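# Press the button matching each uncovered tile

## Task

Three flaps open automatically one after another, once each, and each stays open only a few seconds; the first opens a few seconds into the try. While a given flap is open, push fully down the button whose label matches the tile that flap reveals. The try fails if any flap is missed, if a wrong button is pressed while a flap is open, or if any non-matching button is still held down at the moment a flap begins to open (this includes one still held from the previous flap). It also fails if the robot stops a flap from fully opening or closing, raises a closed flap, or pushes a flap while it is moving. Each button's label sits between that button and the flaps. The try ends a few seconds after the last flap closes.

## Robot and tools

Robot: two arms facing each other across a table, left_arm and right_arm, each with a parallel two-finger gripper and a wrist camera. Scene frame: origin roughly between the two bases, +z up, table surface at z = +0.020 m. left_arm's base is on the +y side at about (-0.035, +0.461, +0.039) m, right_arm's at about (-0.030, -0.469, +0.039) m. Arm names do not match left and right in the images. Gripper axes: fingers point along its +x, close along its y. end_effector_position is the point between the fingers, 3 to 4 cm behind the tips. Printed poses can be off by a few centimetres.

Row layout (used by execute_actions and move): one list of 14 numbers, each in [-1, 1], always including both arms: left_arm dx, dy, dz, rx, ry, rz, opening, then right_arm the same seven. dx..rz are an offset, not a pose: they count from that arm's Hand target as it stood when the action or move began, expressed in the Hand target's own axes. Scale: 1.0 equals 0.6 m for dx, dy, dz and 180 degrees for rotation; rx, ry, rz form a single rotation vector. Within one action every row counts from that same starting Hand target, not from the row before; a new call starts from the new Hand target, so sending the same offset twice moves twice. All six pose numbers at 0 means hold at the Hand target. Opening is absolute, not an offset: +1 is fully open (0.080 m), about -0.78 is where empty fingers touch, values below that change nothing. Closing fully takes about 0.6 s.

execute_actions(actions, cameras): actions is a list with at most one item. [] just reports the state (with pictures). {"rows": [...], "steps": N} plays up to 15 rows, one per control step of 1/30 s, repeating the last row if N exceeds the row count; default 15 steps, minimum 4. {"steps": N} alone waits up to 300 steps. The result is taken 4 steps before the action finishes; those steps run while you think. cameras picks images by name (cam_high, cam_low, cam_left_wrist, cam_right_wrist, or ["all"]).

move(target, speed, blend, blocking, cameras): target is one 14-number row or a list of up to 15 rows, all offsets from the same starting Hand targets. speed is path top speed in m/s (0.002 to 2.4, default 0.25; rotation up to twice that in rad/s), one number or one per waypoint. blend in metres rounds corners between waypoints. blocking=false returns about 0.5 s after starting while motion continues. Paths are straight, end together, last 0.5 to 10 s, and do not avoid obstacles or the other arm. Avoid paths passing near an arm's own base. The result adds a move: line: done (within 8 mm and 2 degrees), off_target, moving, held (a check withheld steps or the clearance check stopped the path), blocked (the gripper stopped far from its command, likely on an obstacle, and now holds), or fault. limits=paced means the pose was clipped; limits=held means steps were withheld.

wait(seconds): 0 to 10 s with no new command; returns early if a move ends. stop(): brakes a running move; fingers continue. zoom_image(camera, region): enlarges [x0, y0, x1, y1] pixels (max 504 by 504) of a camera's latest image; images are 896x504. read_manual(section): licence text only. finished_scene(scene): ends the current scene, given its number; irreversible.

Results give per arm end_effector_position (m), end_effector_quat_wxyz, velocities (omitted when joints read within noise), Joint positions (last number is finger opening in m), grip_measured on the opening scale, Joint torques, External joint torques, Hand target, and possibly MOTOR HOT or fault lines.

Cautions: orientation commands are clipped to 32 degrees from the current orientation per step. Friction and gravity can leave the gripper short, low or tilted; check after each move and correct. Small moves may not happen or go sideways. Contact torque at a joint limit (waist 18.2, shoulder 22.5, elbow 22.4, wrist pitch 5.92, wrist yaw 5.9, wrist roll 5.54 N m) freezes that arm for 10 s, which could mean missing a flap. Press buttons firmly but not by ramming; faster moves and targets deep beyond contact push harder. Release each button (lift the gripper) before the next flap opens unless it matches. Keep grippers clear of the flaps' swing. Never let the arms, grippers or wrist cameras touch each other. Long pushes against unreachable poses heat motors. The scene keeps running while you think, so plan short replies around the flap timing.

Each tool is called after "Emit:" by a JSON object that holds its "name" and its "arguments", one argument or row to a line.

## Session

Emit:
{"name": "execute_actions", "arguments": {
  "actions": [],
  "cameras": ["all"]
}}

Scene clock: 0.00 s of 3960.00 s.
left_arm: end_effector_position=(-0.3243, +0.4085, +0.1996) grip_measured=+1.000 end_effector_quat_wxyz=(+0.220, -0.170, -0.069, +0.958) | right_arm: end_effector_position=(+0.1166, -0.2444, +0.3461) grip_measured=+1.000 end_effector_quat_wxyz=(+0.963, +0.160, +0.089, +0.200)
Joint positions: left_arm=[-0.927 1.165 0.509 0.038 1.036 0.33 0.08] | right_arm=[-0.082 0.858 0.756 -0.122 1.069 0.55 0.08]
Joint velocities: within noise
Joint torques (N m): no reading
External joint torques (N m): no reading
Heat: left arm: hottest wrist yaw 31 °C (+0.0 °C/min); right arm: hottest wrist yaw 28 °C (+0.0 °C/min).
Hand target: left_arm -0.3246, +0.4083, +0.2013; +0.220, -0.168, -0.067, +0.959 | right_arm +0.1166, -0.2449, +0.3475; +0.962, +0.163, +0.088, +0.200

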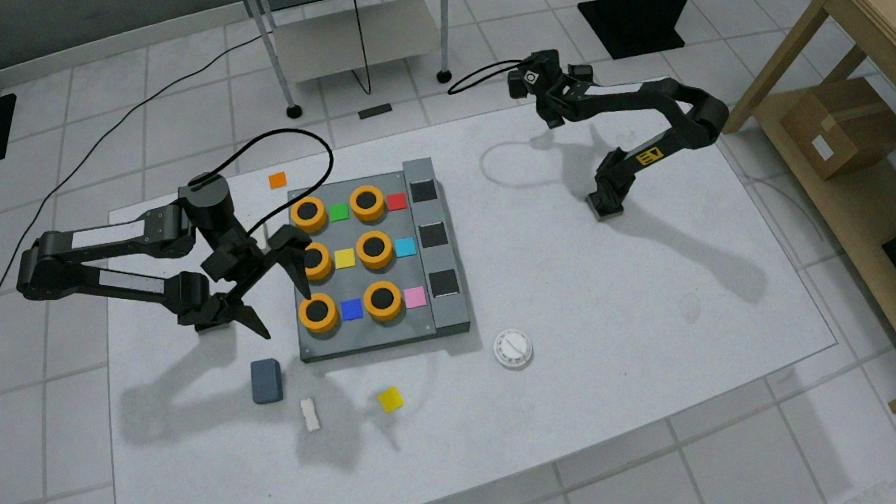

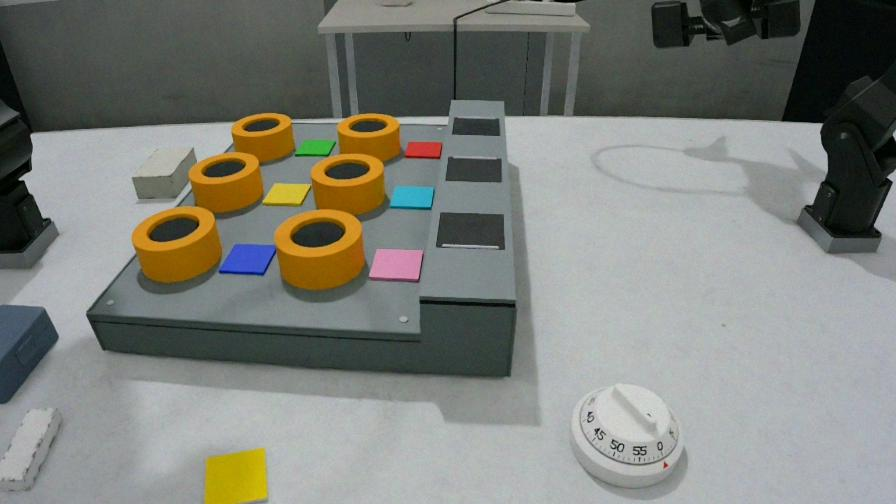

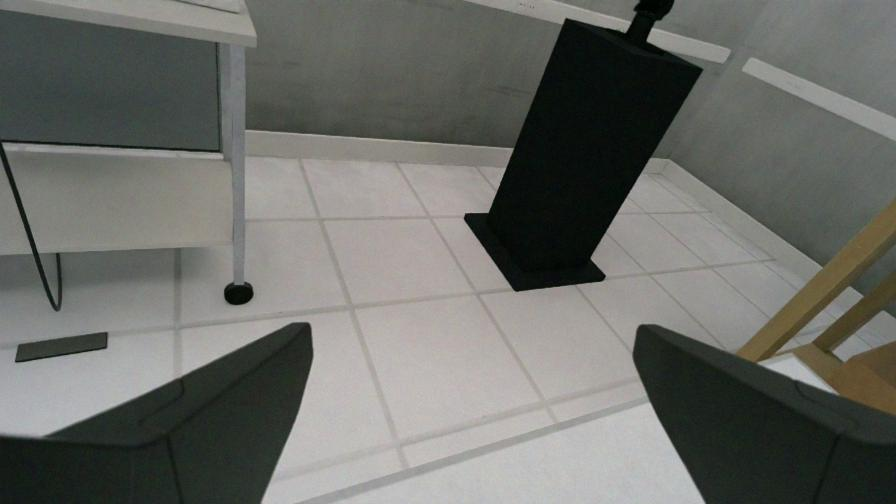

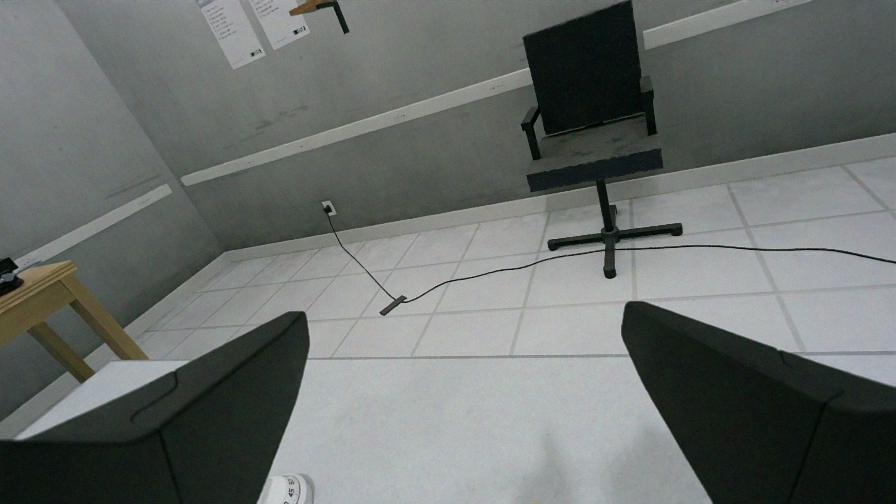

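Emit:
{"name": "move", "arguments": {
  "target": [0,0,0,0,0,0,1,-0.2175,0.2003,-0.3275,-0.3826,0.467,0.193,-0.8],
  "speed": 0.9
}}

Scene clock: 3.10 s of 3960.00 s.
left_arm: end_effector_position=(-0.3243, +0.4085, +0.1996) grip_measured=+1.000 end_effector_quat_wxyz=(+0.220, -0.170, -0.069, +0.958) | right_arm: end_effector_position=(-0.0882, -0.1421, +0.2213) grip_measured=-0.778 end_effector_quat_wxyz=(+0.505, -0.498, +0.499, +0.498)
Joint positions: left_arm=[-0.927 1.165 0.509 0.038 1.036 0.33 0.08] | right_arm=[0.161 1.81 1.73 -1.487 0.007 0.188 0]
Joint velocities: within noise
Joint torques (N m): left_arm=[0.15 -3.5 5.6 1.84 0.36 0.05] | right_arm=[0.36 -6.22 6.05 0.1 -0.18 -0.16]
External joint torques (N m): left_arm=[0.17 -0.32 -0.51 0.56 0.03 0.03] | right_arm=[0.28 1.03 0.53 -0.26 -0.18 -0.16]
Heat: left arm: hottest wrist yaw 31 °C (+0.0 °C/min); right arm: hottest wrist yaw 28 °C (+0.0 °C/min).
Hand target: left_arm -0.3246, +0.4083, +0.2013; +0.220, -0.168, -0.067, +0.959 | right_arm -0.0902, -0.1398, +0.2200; +0.501, -0.500, +0.500, +0.500
Off the commanded pose: left_arm 0.002 m, 0 deg | right_arm 0.003 m, 1 deg.
Kept back: nothing.
move: done

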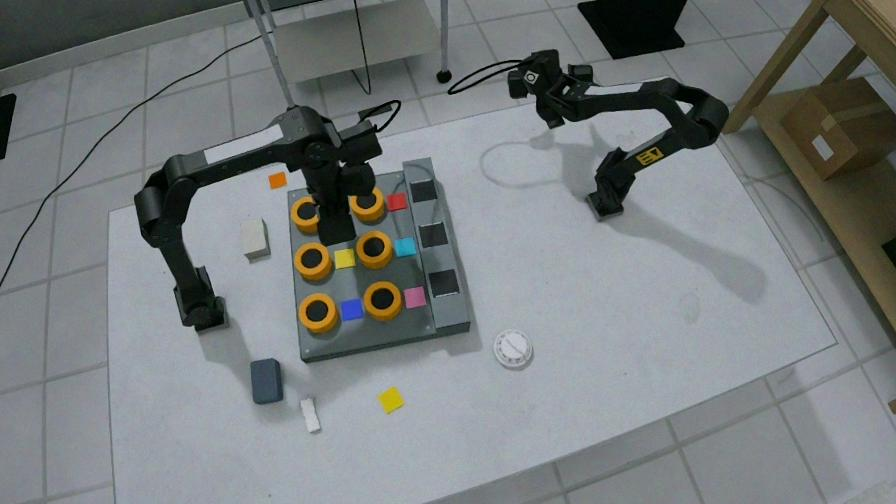

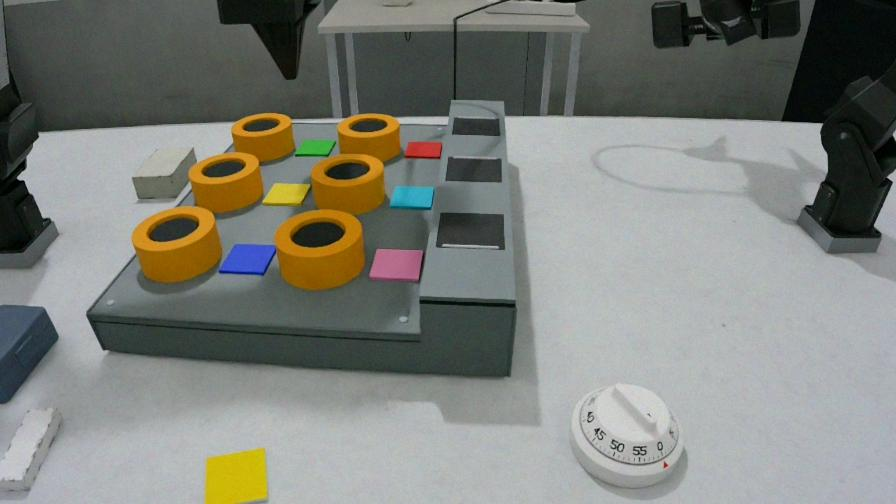

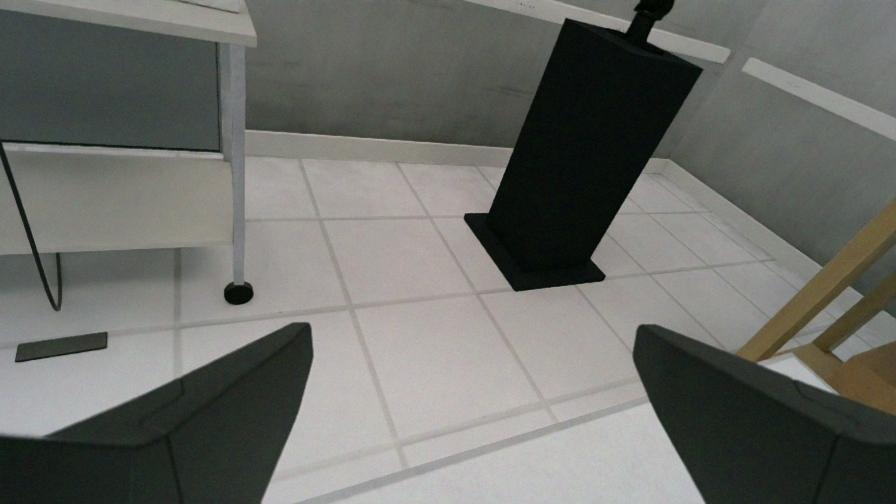

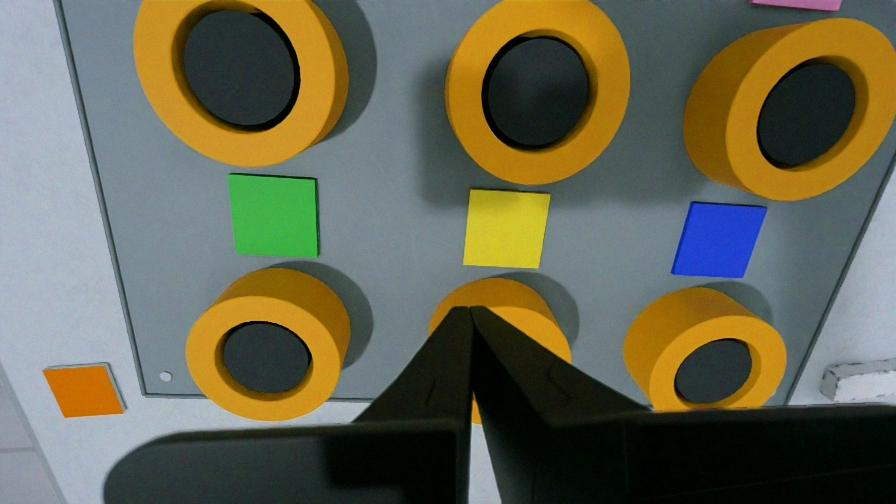

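Emit:
{"name": "move", "arguments": {
  "target": [0,0,0,0,0,0,1,0,0,0.1,0,0,0,-0.8],
  "speed": 0.4
}}

Scene clock: 4.47 s of 3960.00 s.
left_arm: end_effector_position=(-0.3243, +0.4085, +0.1996) grip_measured=+1.000 end_effector_quat_wxyz=(+0.220, -0.170, -0.069, +0.958) | right_arm: end_effector_position=(-0.0899, -0.0823, +0.2222) grip_measured=-0.778 end_effector_quat_wxyz=(+0.506, -0.495, +0.496, +0.503)
Joint positions: left_arm=[-0.927 1.165 0.509 0.038 1.036 0.33 0.08] | right_arm=[0.138 2.06 2.08 -1.574 0.006 0.16 0]
Joint velocities: within noise
Joint torques (N m): left_arm=[0.1 -3.54 5.62 1.87 0.34 0.02] | right_arm=[-0.21 -7.71 5.82 0.09 -0.16 -0.14]
External joint torques (N m): left_arm=[0.11 -0.4 -0.48 0.6 0.02 0.01] | right_arm=[-0.23 1.29 0.34 -0.31 -0.16 -0.14]
Heat: left arm: hottest wrist yaw 31 °C (+0.0 °C/min); right arm: hottest wrist yaw 28 °C (+0.0 °C/min).
Hand target: left_arm -0.3246, +0.4083, +0.2013; +0.220, -0.168, -0.067, +0.959 | right_arm -0.0902, -0.0799, +0.2199; +0.500, -0.500, +0.500, +0.500
Off the commanded pose: left_arm 0.002 m, 0 deg | right_arm 0.003 m, 1 deg.
joint sent to its limit (right arm) — joint 4 (wrist pitch), lower limit.
Kept back: nothing.
move: done

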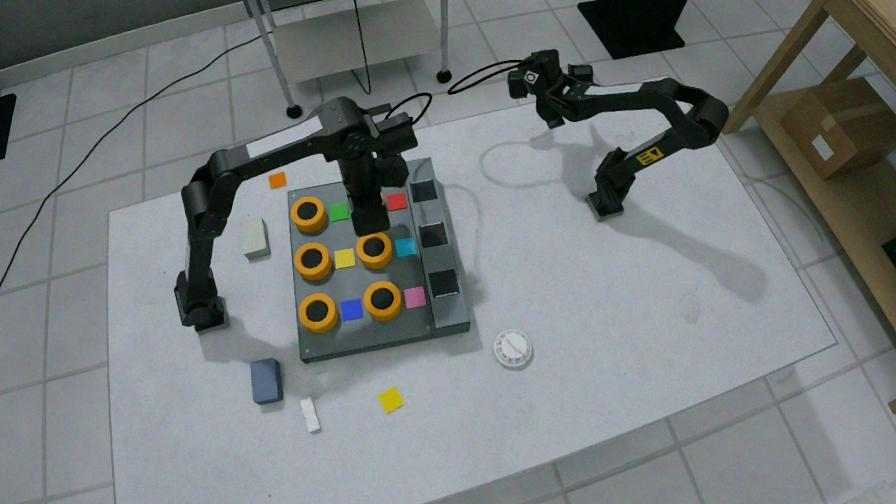

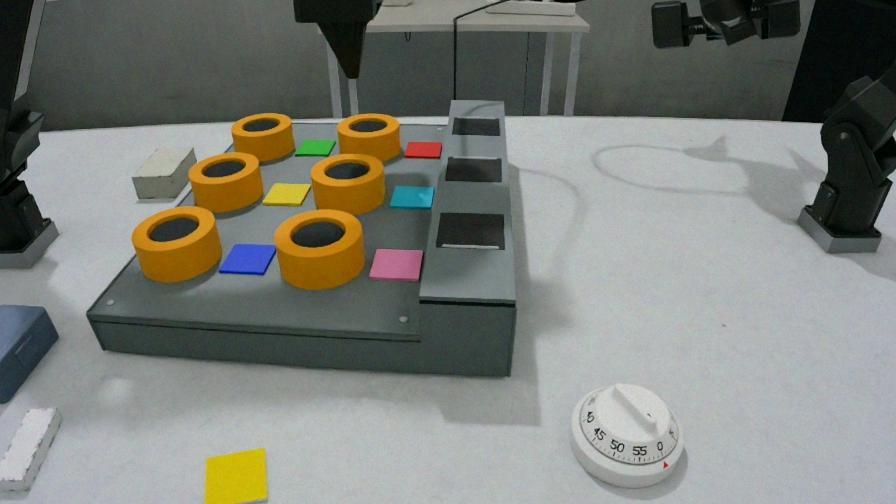

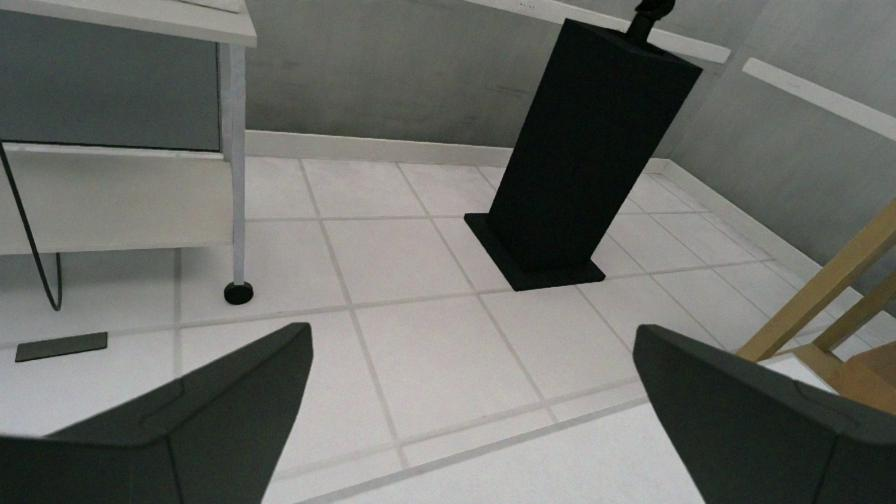

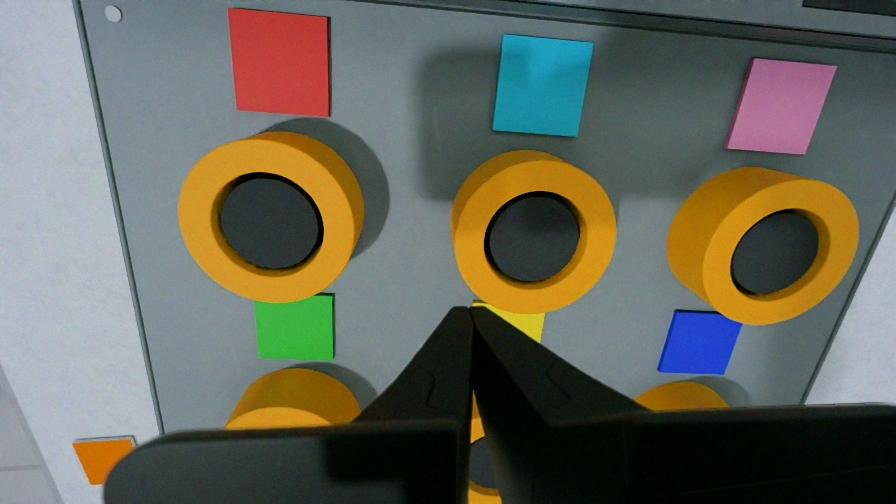

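Emit:
{"name": "move", "arguments": {
  "target": [0,0,0,0,0,0,1,0.075,-0.05,-0.003,0,0,0,-0.8],
  "speed": 0.3
}}

Scene clock: 5.87 s of 3960.00 s.
left_arm: end_effector_position=(-0.3243, +0.4085, +0.1996) grip_measured=+1.000 end_effector_quat_wxyz=(+0.220, -0.170, -0.069, +0.958) | right_arm: end_effector_position=(-0.0596, -0.0798, +0.1713) grip_measured=-0.778 end_effector_quat_wxyz=(+0.501, -0.502, +0.502, +0.495)
Joint positions: left_arm=[-0.927 1.165 0.509 0.038 1.036 0.33 0.08] | right_arm=[0.06 2.045 1.853 -1.388 0.005 0.084 0]
Joint velocities: within noise
Joint torques (N m): left_arm=[0.02 -3.51 5.6 1.86 0.36 0.04] | right_arm=[0.02 -10.86 4.04 0.34 -0.12 -0.13]
External joint torques (N m): left_arm=[0.02 -0.29 -0.58 0.56 0.03 0.02] | right_arm=[0.01 -1.67 -1.65 0.01 -0.13 -0.13]
Heat: left arm: hottest wrist yaw 31 °C (+0.0 °C/min); right arm: hottest wrist yaw 28 °C (+0.0 °C/min).
Hand target: left_arm -0.3246, +0.4083, +0.2013; +0.220, -0.168, -0.067, +0.959 | right_arm -0.0601, -0.0816, +0.1750; +0.501, -0.500, +0.500, +0.500
Off the commanded pose: left_arm 0.002 m, 0 deg | right_arm 0.004 m, 1 deg.
Kept back: nothing.
move: done

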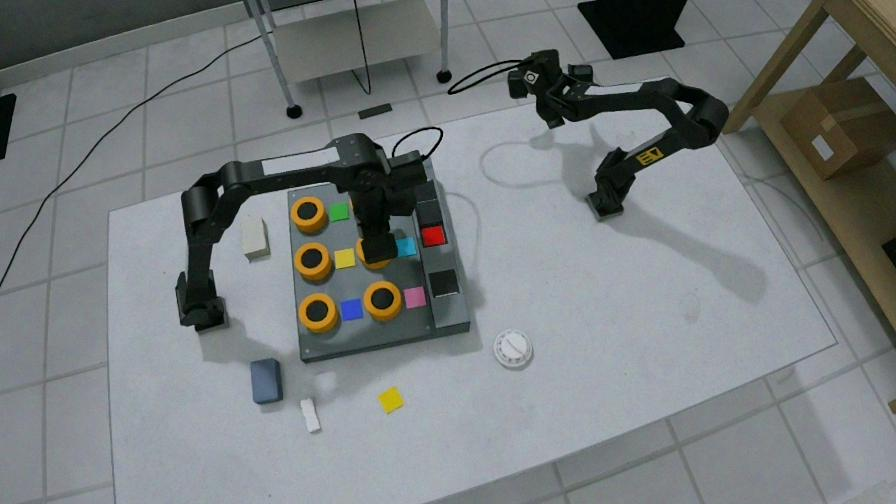

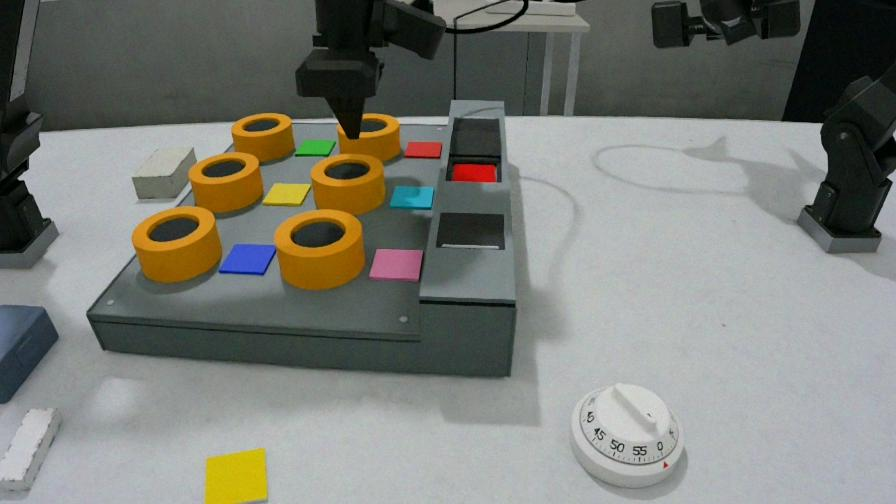

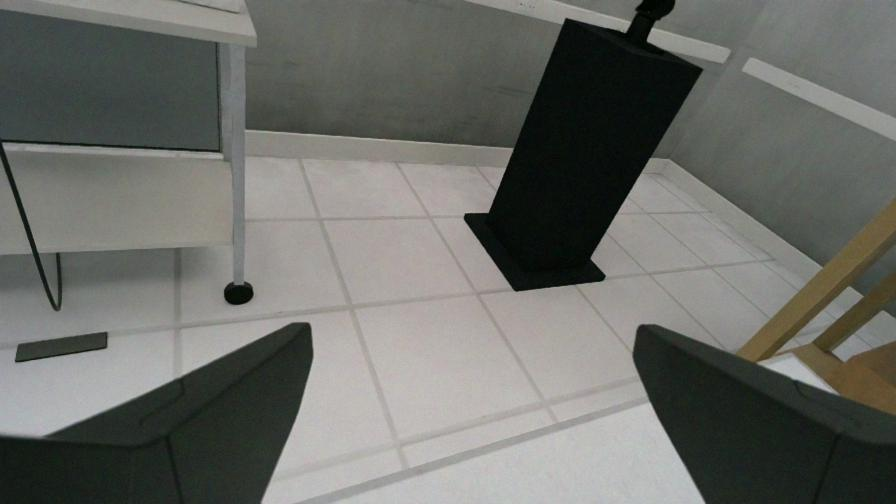

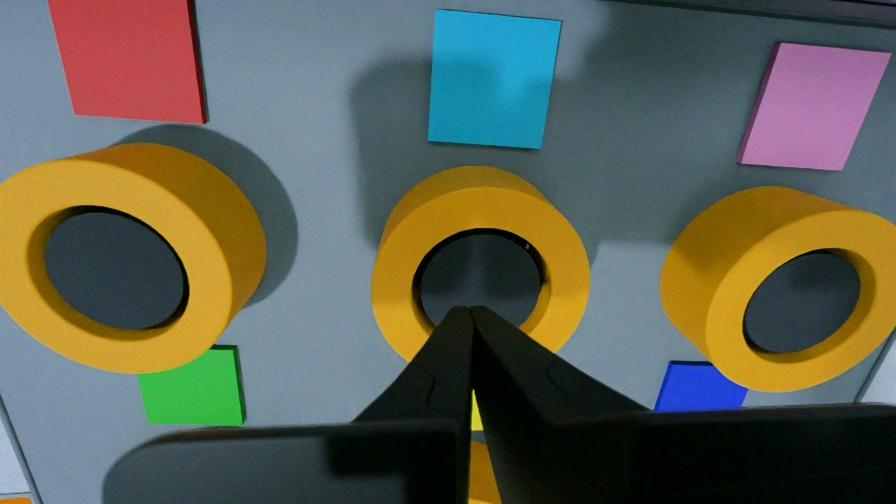

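Emit:
{"name": "move", "arguments": {
  "target": [
    [0,0,0,0,0,0,1,-0.008,0.187,0.010,0,0,0,-0.8],
    [0,0,0,0,0,0,1,0.1,0.187,0.010,0,0,0,-0.8]
  ],
  "speed": [0.35,0.13]
}}

Scene clock: 7.40 s of 3960.00 s.
left_arm: end_effector_position=(-0.3243, +0.4085, +0.1996) grip_measured=+1.000 end_effector_quat_wxyz=(+0.220, -0.170, -0.069, +0.958) | right_arm: end_effector_position=(-0.1731, -0.0734, +0.1326) grip_measured=-0.778 end_effector_quat_wxyz=(+0.505, -0.490, +0.493, +0.512) end_effector_velocity=(+0.002, +0.002, -0.001) end_effector_angular_velocity=(+0.014, -0.003, +0.019)
Joint positions: left_arm=[-0.927 1.165 0.509 0.038 1.036 0.33 0.08] | right_arm=[0.329 2.136 1.837 -1.236 0.001 0.343 0]
Joint velocities: left_arm=[within noise] | right_arm=[-0.002 -0.007 -0.017 0.022 0.007 -0.022 0]
Joint torques (N m): left_arm=[0.15 -3.53 5.6 1.85 0.35 0.04] | right_arm=[0.03 -6.79 2.55 1.45 0.01 0.2]
External joint torques (N m): left_arm=[0.16 -0.37 -0.5 0.58 0.03 0.03] | right_arm=[0.03 2.93 -3.12 1.05 -0.01 0.2]
Heat: left arm: hottest wrist pitch 31 °C (+8.1 °C/min); right arm: hottest wrist yaw 28 °C (+0.0 °C/min).
Hand target: left_arm -0.3246, +0.4083, +0.2013; +0.220, -0.168, -0.067, +0.959 | right_arm -0.1723, -0.0755, +0.1150; +0.501, -0.500, +0.500, +0.500
Off the commanded pose: left_arm 0.002 m, 0 deg | right_arm 0.018 m, 2 deg.
Kept back: nothing.
move: off_target (right_arm)

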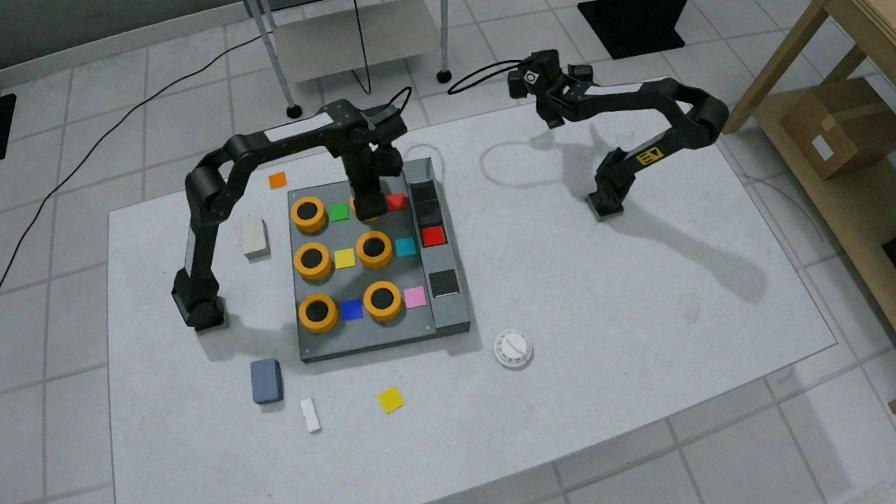

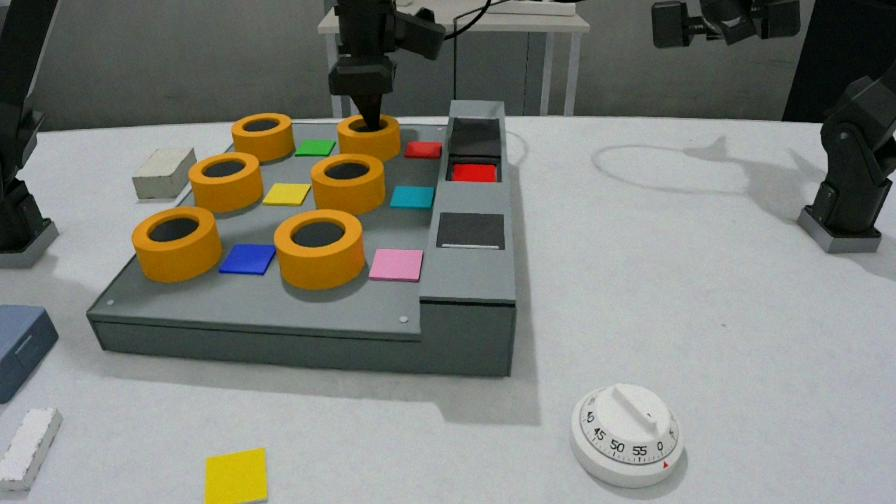

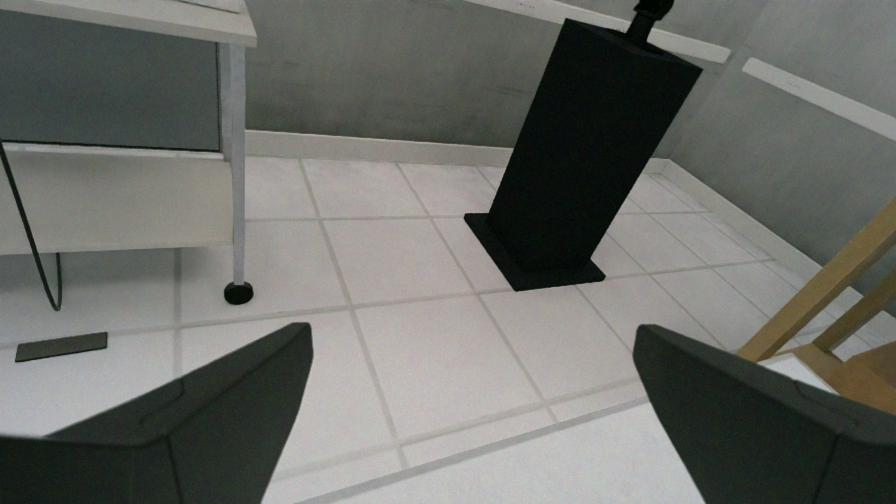

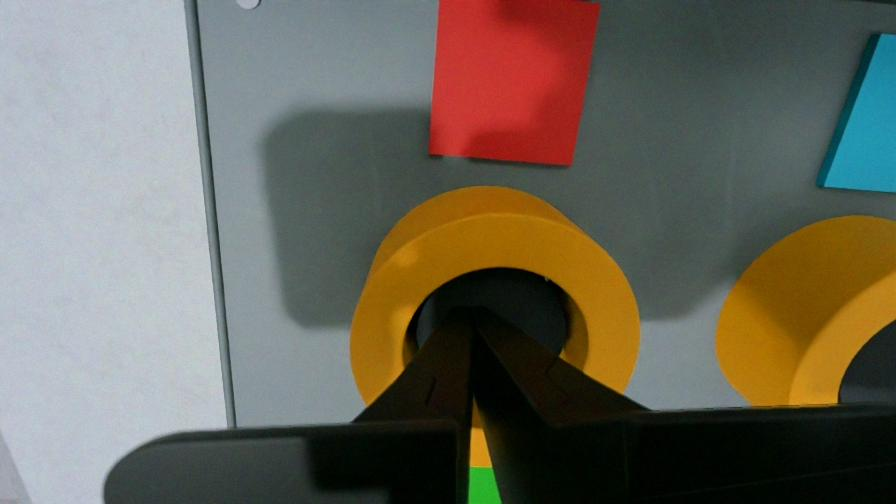

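Emit:
{"name": "move", "arguments": {
  "target": [0,0,0,0,0,0,1,0.04,0,0,0,0,0,-0.8],
  "speed": 0.2
}}

Scene clock: 8.33 s of 3960.00 s.
left_arm: end_effector_position=(-0.3243, +0.4085, +0.1996) grip_measured=+1.000 end_effector_quat_wxyz=(+0.220, -0.170, -0.069, +0.958) | right_arm: end_effector_position=(-0.1746, -0.0692, +0.1279) grip_measured=-0.778 end_effector_quat_wxyz=(+0.512, -0.473, +0.485, +0.528)
Joint positions: left_arm=[-0.927 1.165 0.509 0.038 1.036 0.33 0.08] | right_arm=[0.329 2.11 1.775 -1.149 0.001 0.343 0]
Joint velocities: within noise
Joint torques (N m): left_arm=[0.06 -3.48 5.65 1.84 0.38 0.05] | right_arm=[0.07 -3.25 1.01 1.53 0.01 0.19]
External joint torques (N m): left_arm=[0.05 -0.31 -0.46 0.56 0.06 0.04] | right_arm=[0.1 6.32 -4.72 1.03 0 0.19]
Heat: left arm: hottest wrist pitch 31 °C (+7.2 °C/min); right arm: hottest wrist yaw 28 °C (+0.0 °C/min).
Hand target: left_arm -0.3246, +0.4083, +0.2013; +0.220, -0.168, -0.067, +0.959 | right_arm -0.1723, -0.0755, +0.0909; +0.501, -0.500, +0.500, +0.500
Off the commanded pose: left_arm 0.002 m, 0 deg | right_arm 0.037 m, 5 deg.
Kept back: nothing.
move: off_target (right_arm)

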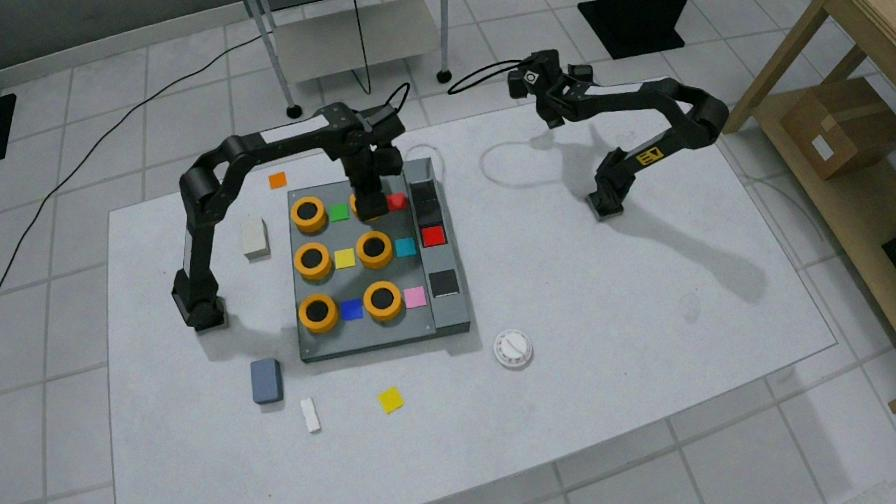

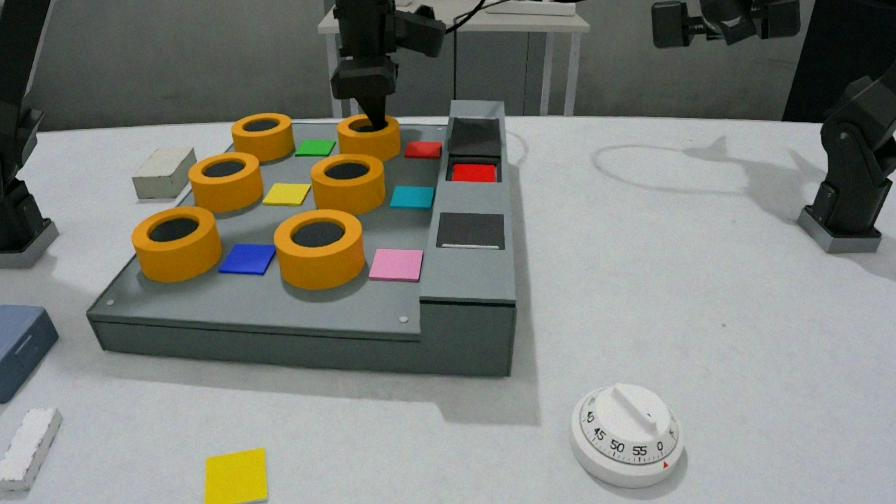

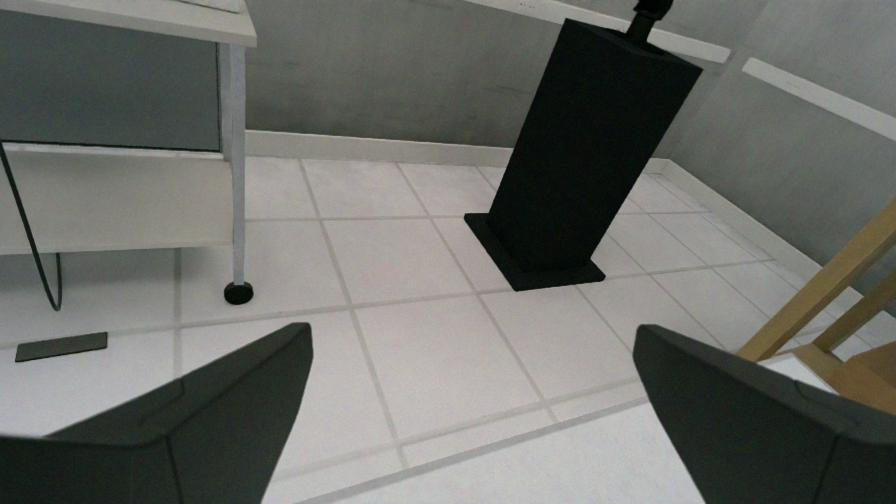

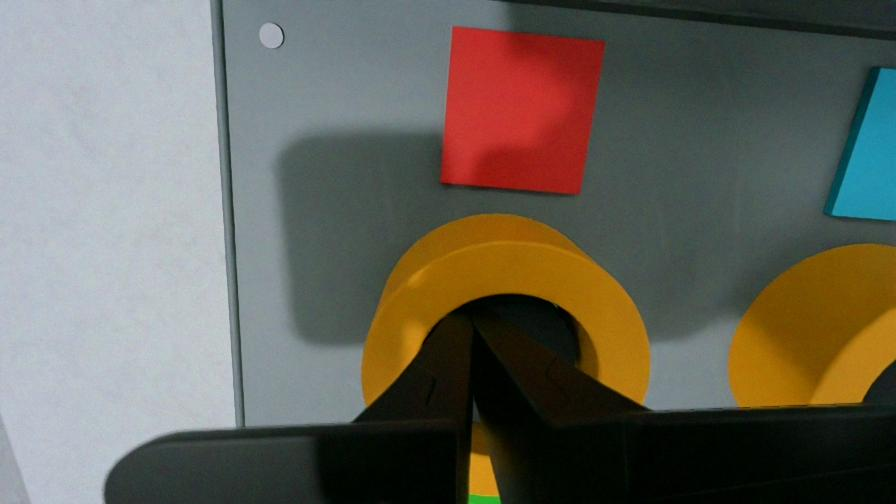

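Emit:
{"name": "move", "arguments": {
  "target": [0,0,0,0,0,0,1,0.045,0,-0.008,0,0,0,-0.8],
  "speed": 0.2
}}

Scene clock: 9.53 s of 3960.00 s.
left_arm: end_effector_position=(-0.3243, +0.4085, +0.1996) grip_measured=+1.000 end_effector_quat_wxyz=(+0.220, -0.170, -0.069, +0.958) | right_arm: end_effector_position=(-0.1744, -0.0698, +0.1321) grip_measured=-0.778 end_effector_quat_wxyz=(+0.522, -0.449, +0.474, +0.548)
Joint positions: left_arm=[-0.927 1.165 0.509 0.038 1.036 0.33 0.08] | right_arm=[0.329 2.045 1.687 -1.057 0.001 0.346 0]
Joint velocities: within noise
Joint torques (N m): left_arm=[0.05 -3.32 5.29 1.76 0.34 0.04] | right_arm=[0.03 -7.16 4.25 0.74 0.02 0.03]
External joint torques (N m): left_arm=[0.05 -0.2 -0.78 0.49 0.02 0.03] | right_arm=[-0.02 2.17 -1.59 0.17 0 0.03]
Heat: left arm: hottest wrist pitch 31 °C (+6.3 °C/min); right arm: hottest wrist yaw 28 °C (+0.0 °C/min).
Hand target: left_arm -0.3243, +0.4085, +0.1996; +0.220, -0.170, -0.069, +0.958 (not the last commanded pose) | right_arm -0.1739, -0.0712, +0.1217; +0.518, -0.458, +0.479, +0.541 (not the last commanded pose)
Off the commanded pose: left_arm 0.002 m, 0 deg | right_arm 0.069 m, 9 deg.
Kept back: nothing.
move: blocked (right_arm; both arms now hold where they are)

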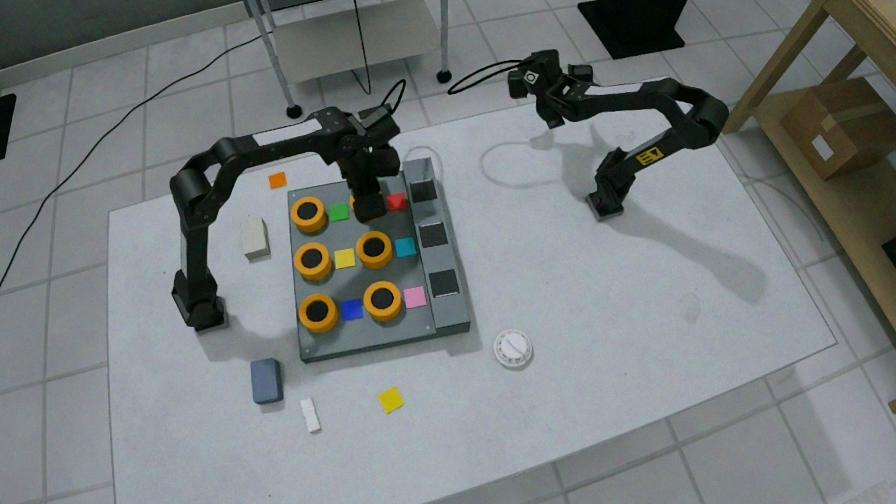

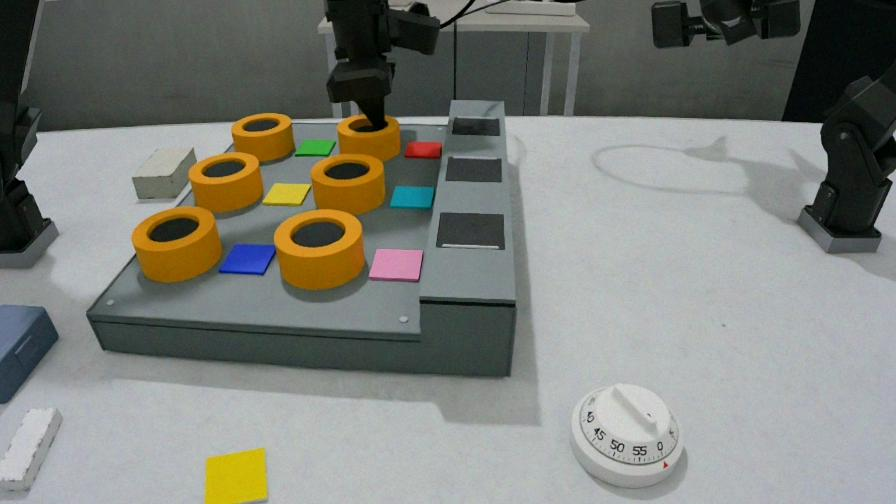

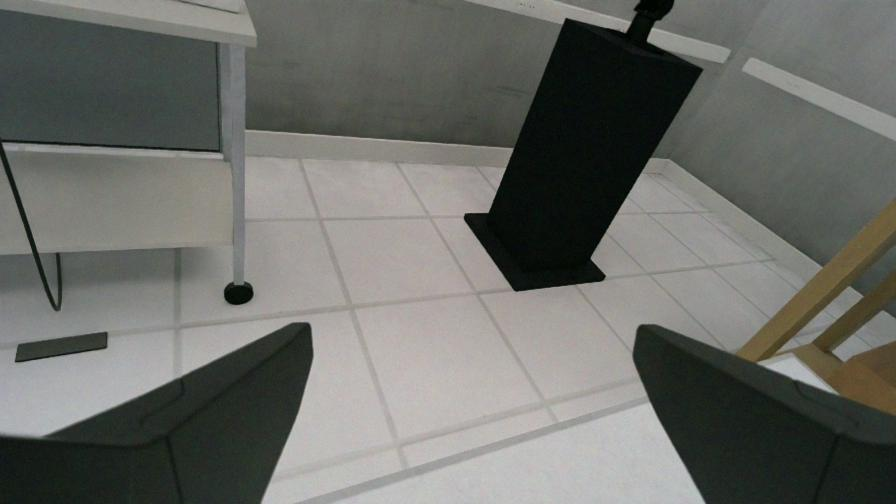

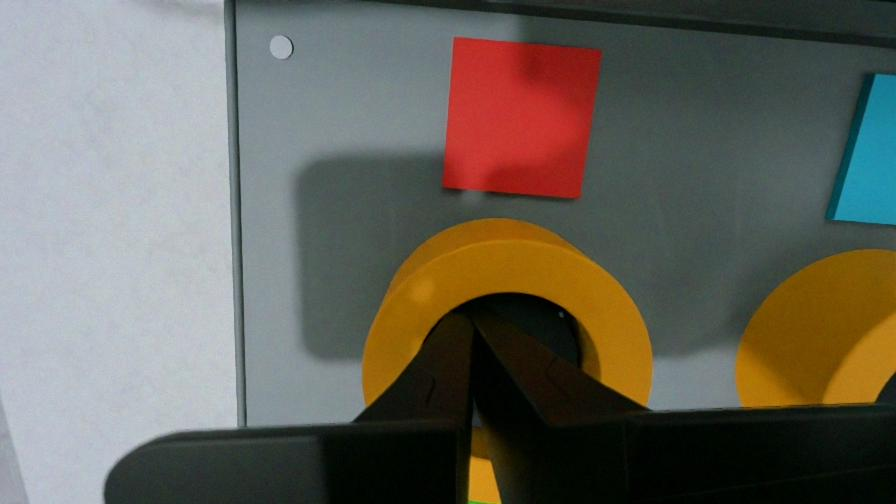

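Emit:
{"name": "move", "arguments": {
  "target": [
    [0,0,0,0,0,0,1,-0.109,0.002,0.003,0,0.039,-0.014,-0.8],
    [0,0,0,0,0,0,1,-0.122,-0.175,-0.107,0,0.039,-0.014,-0.8]
  ],
  "speed": 0.4,
  "blend": 0.015
}}

Emit:
{"name": "zoom_image", "arguments": {
  "camera": "cam_low",
  "region": [80, 60, 540, 320]
}}

Scene clock: 11.03 s of 3960.00 s.
left_arm: end_effector_position=(-0.3243, +0.4085, +0.1996) grip_measured=+1.000 end_effector_quat_wxyz=(+0.220, -0.170, -0.069, +0.958) | right_arm: end_effector_position=(-0.0655, -0.1416, +0.1800) grip_measured=-0.778 end_effector_quat_wxyz=(+0.501, -0.502, +0.501, +0.496)
Joint positions: left_arm=[-0.927 1.165 0.509 0.038 1.036 0.33 0.08] | right_arm=[0.092 1.796 1.549 -1.331 0.005 0.114 0]
Joint velocities: within noise
Joint torques (N m): left_arm=[0.09 -3.32 5.28 1.75 0.3 0.03] | right_arm=[0.07 -8.66 4.12 0.33 -0.14 -0.15]
External joint torques (N m): left_arm=[0.1 -0.17 -0.8 0.48 -0.01 0.02] | right_arm=[0.04 -1.22 -1.56 0.01 -0.14 -0.15]
Heat: left arm: hottest wrist pitch 31 °C (+5.4 °C/min); right arm: hottest wrist yaw 28 °C (+0.0 °C/min).
Hand target: left_arm -0.3243, +0.4085, +0.1996; +0.220, -0.170, -0.069, +0.958 | right_arm -0.0659, -0.1434, +0.1819; +0.500, -0.501, +0.499, +0.500
Off the commanded pose: left_arm 0.000 m, 0 deg | right_arm 0.003 m, 1 deg.
Kept back: nothing.
move: done

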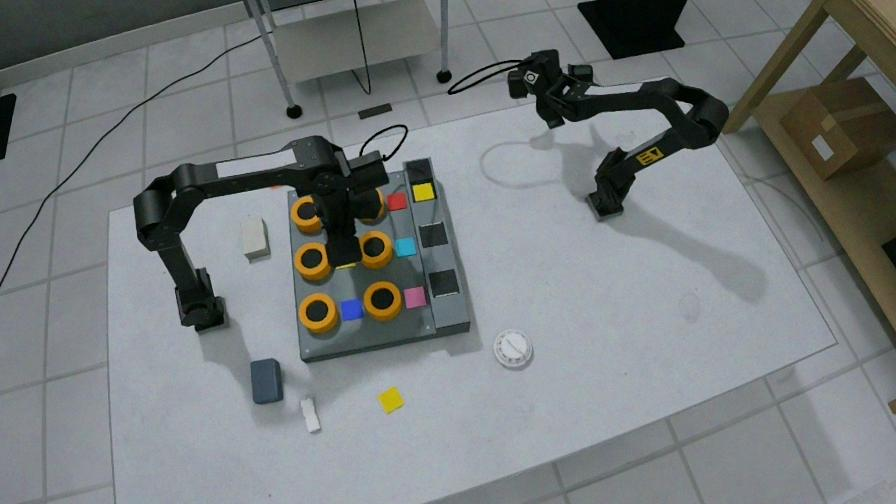

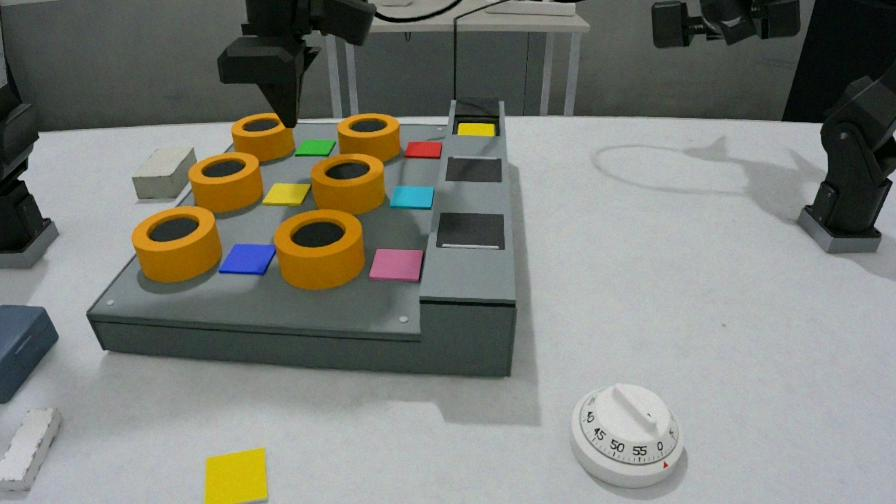

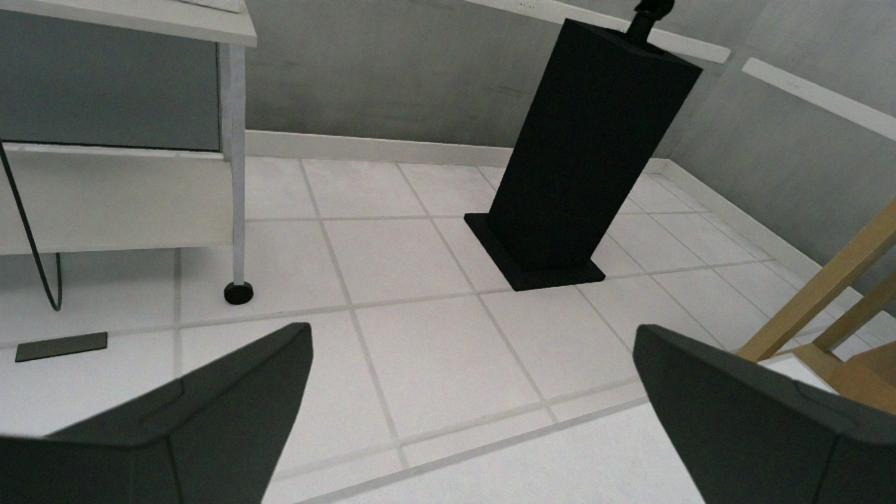

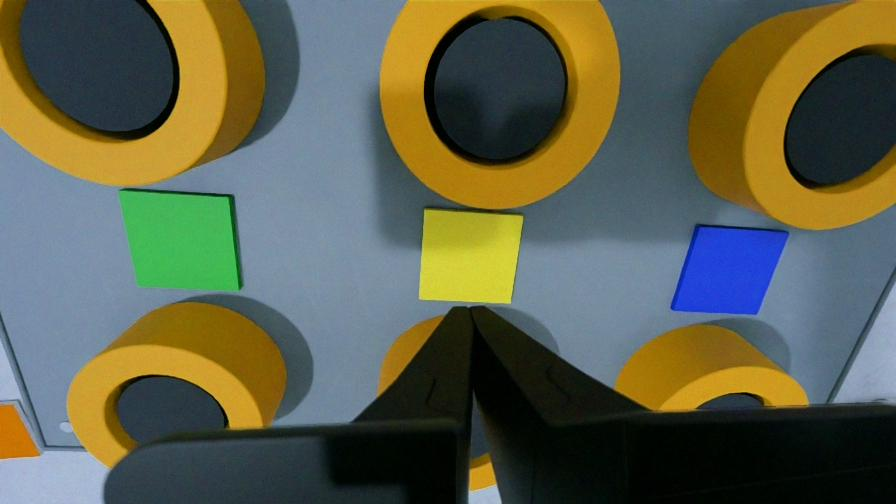

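Scaled by 1.096.

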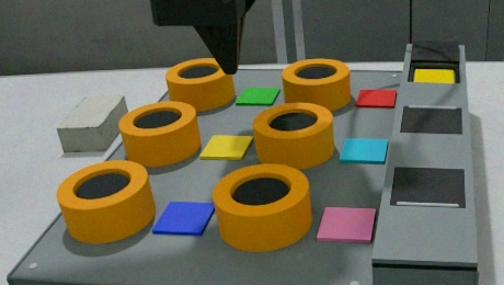

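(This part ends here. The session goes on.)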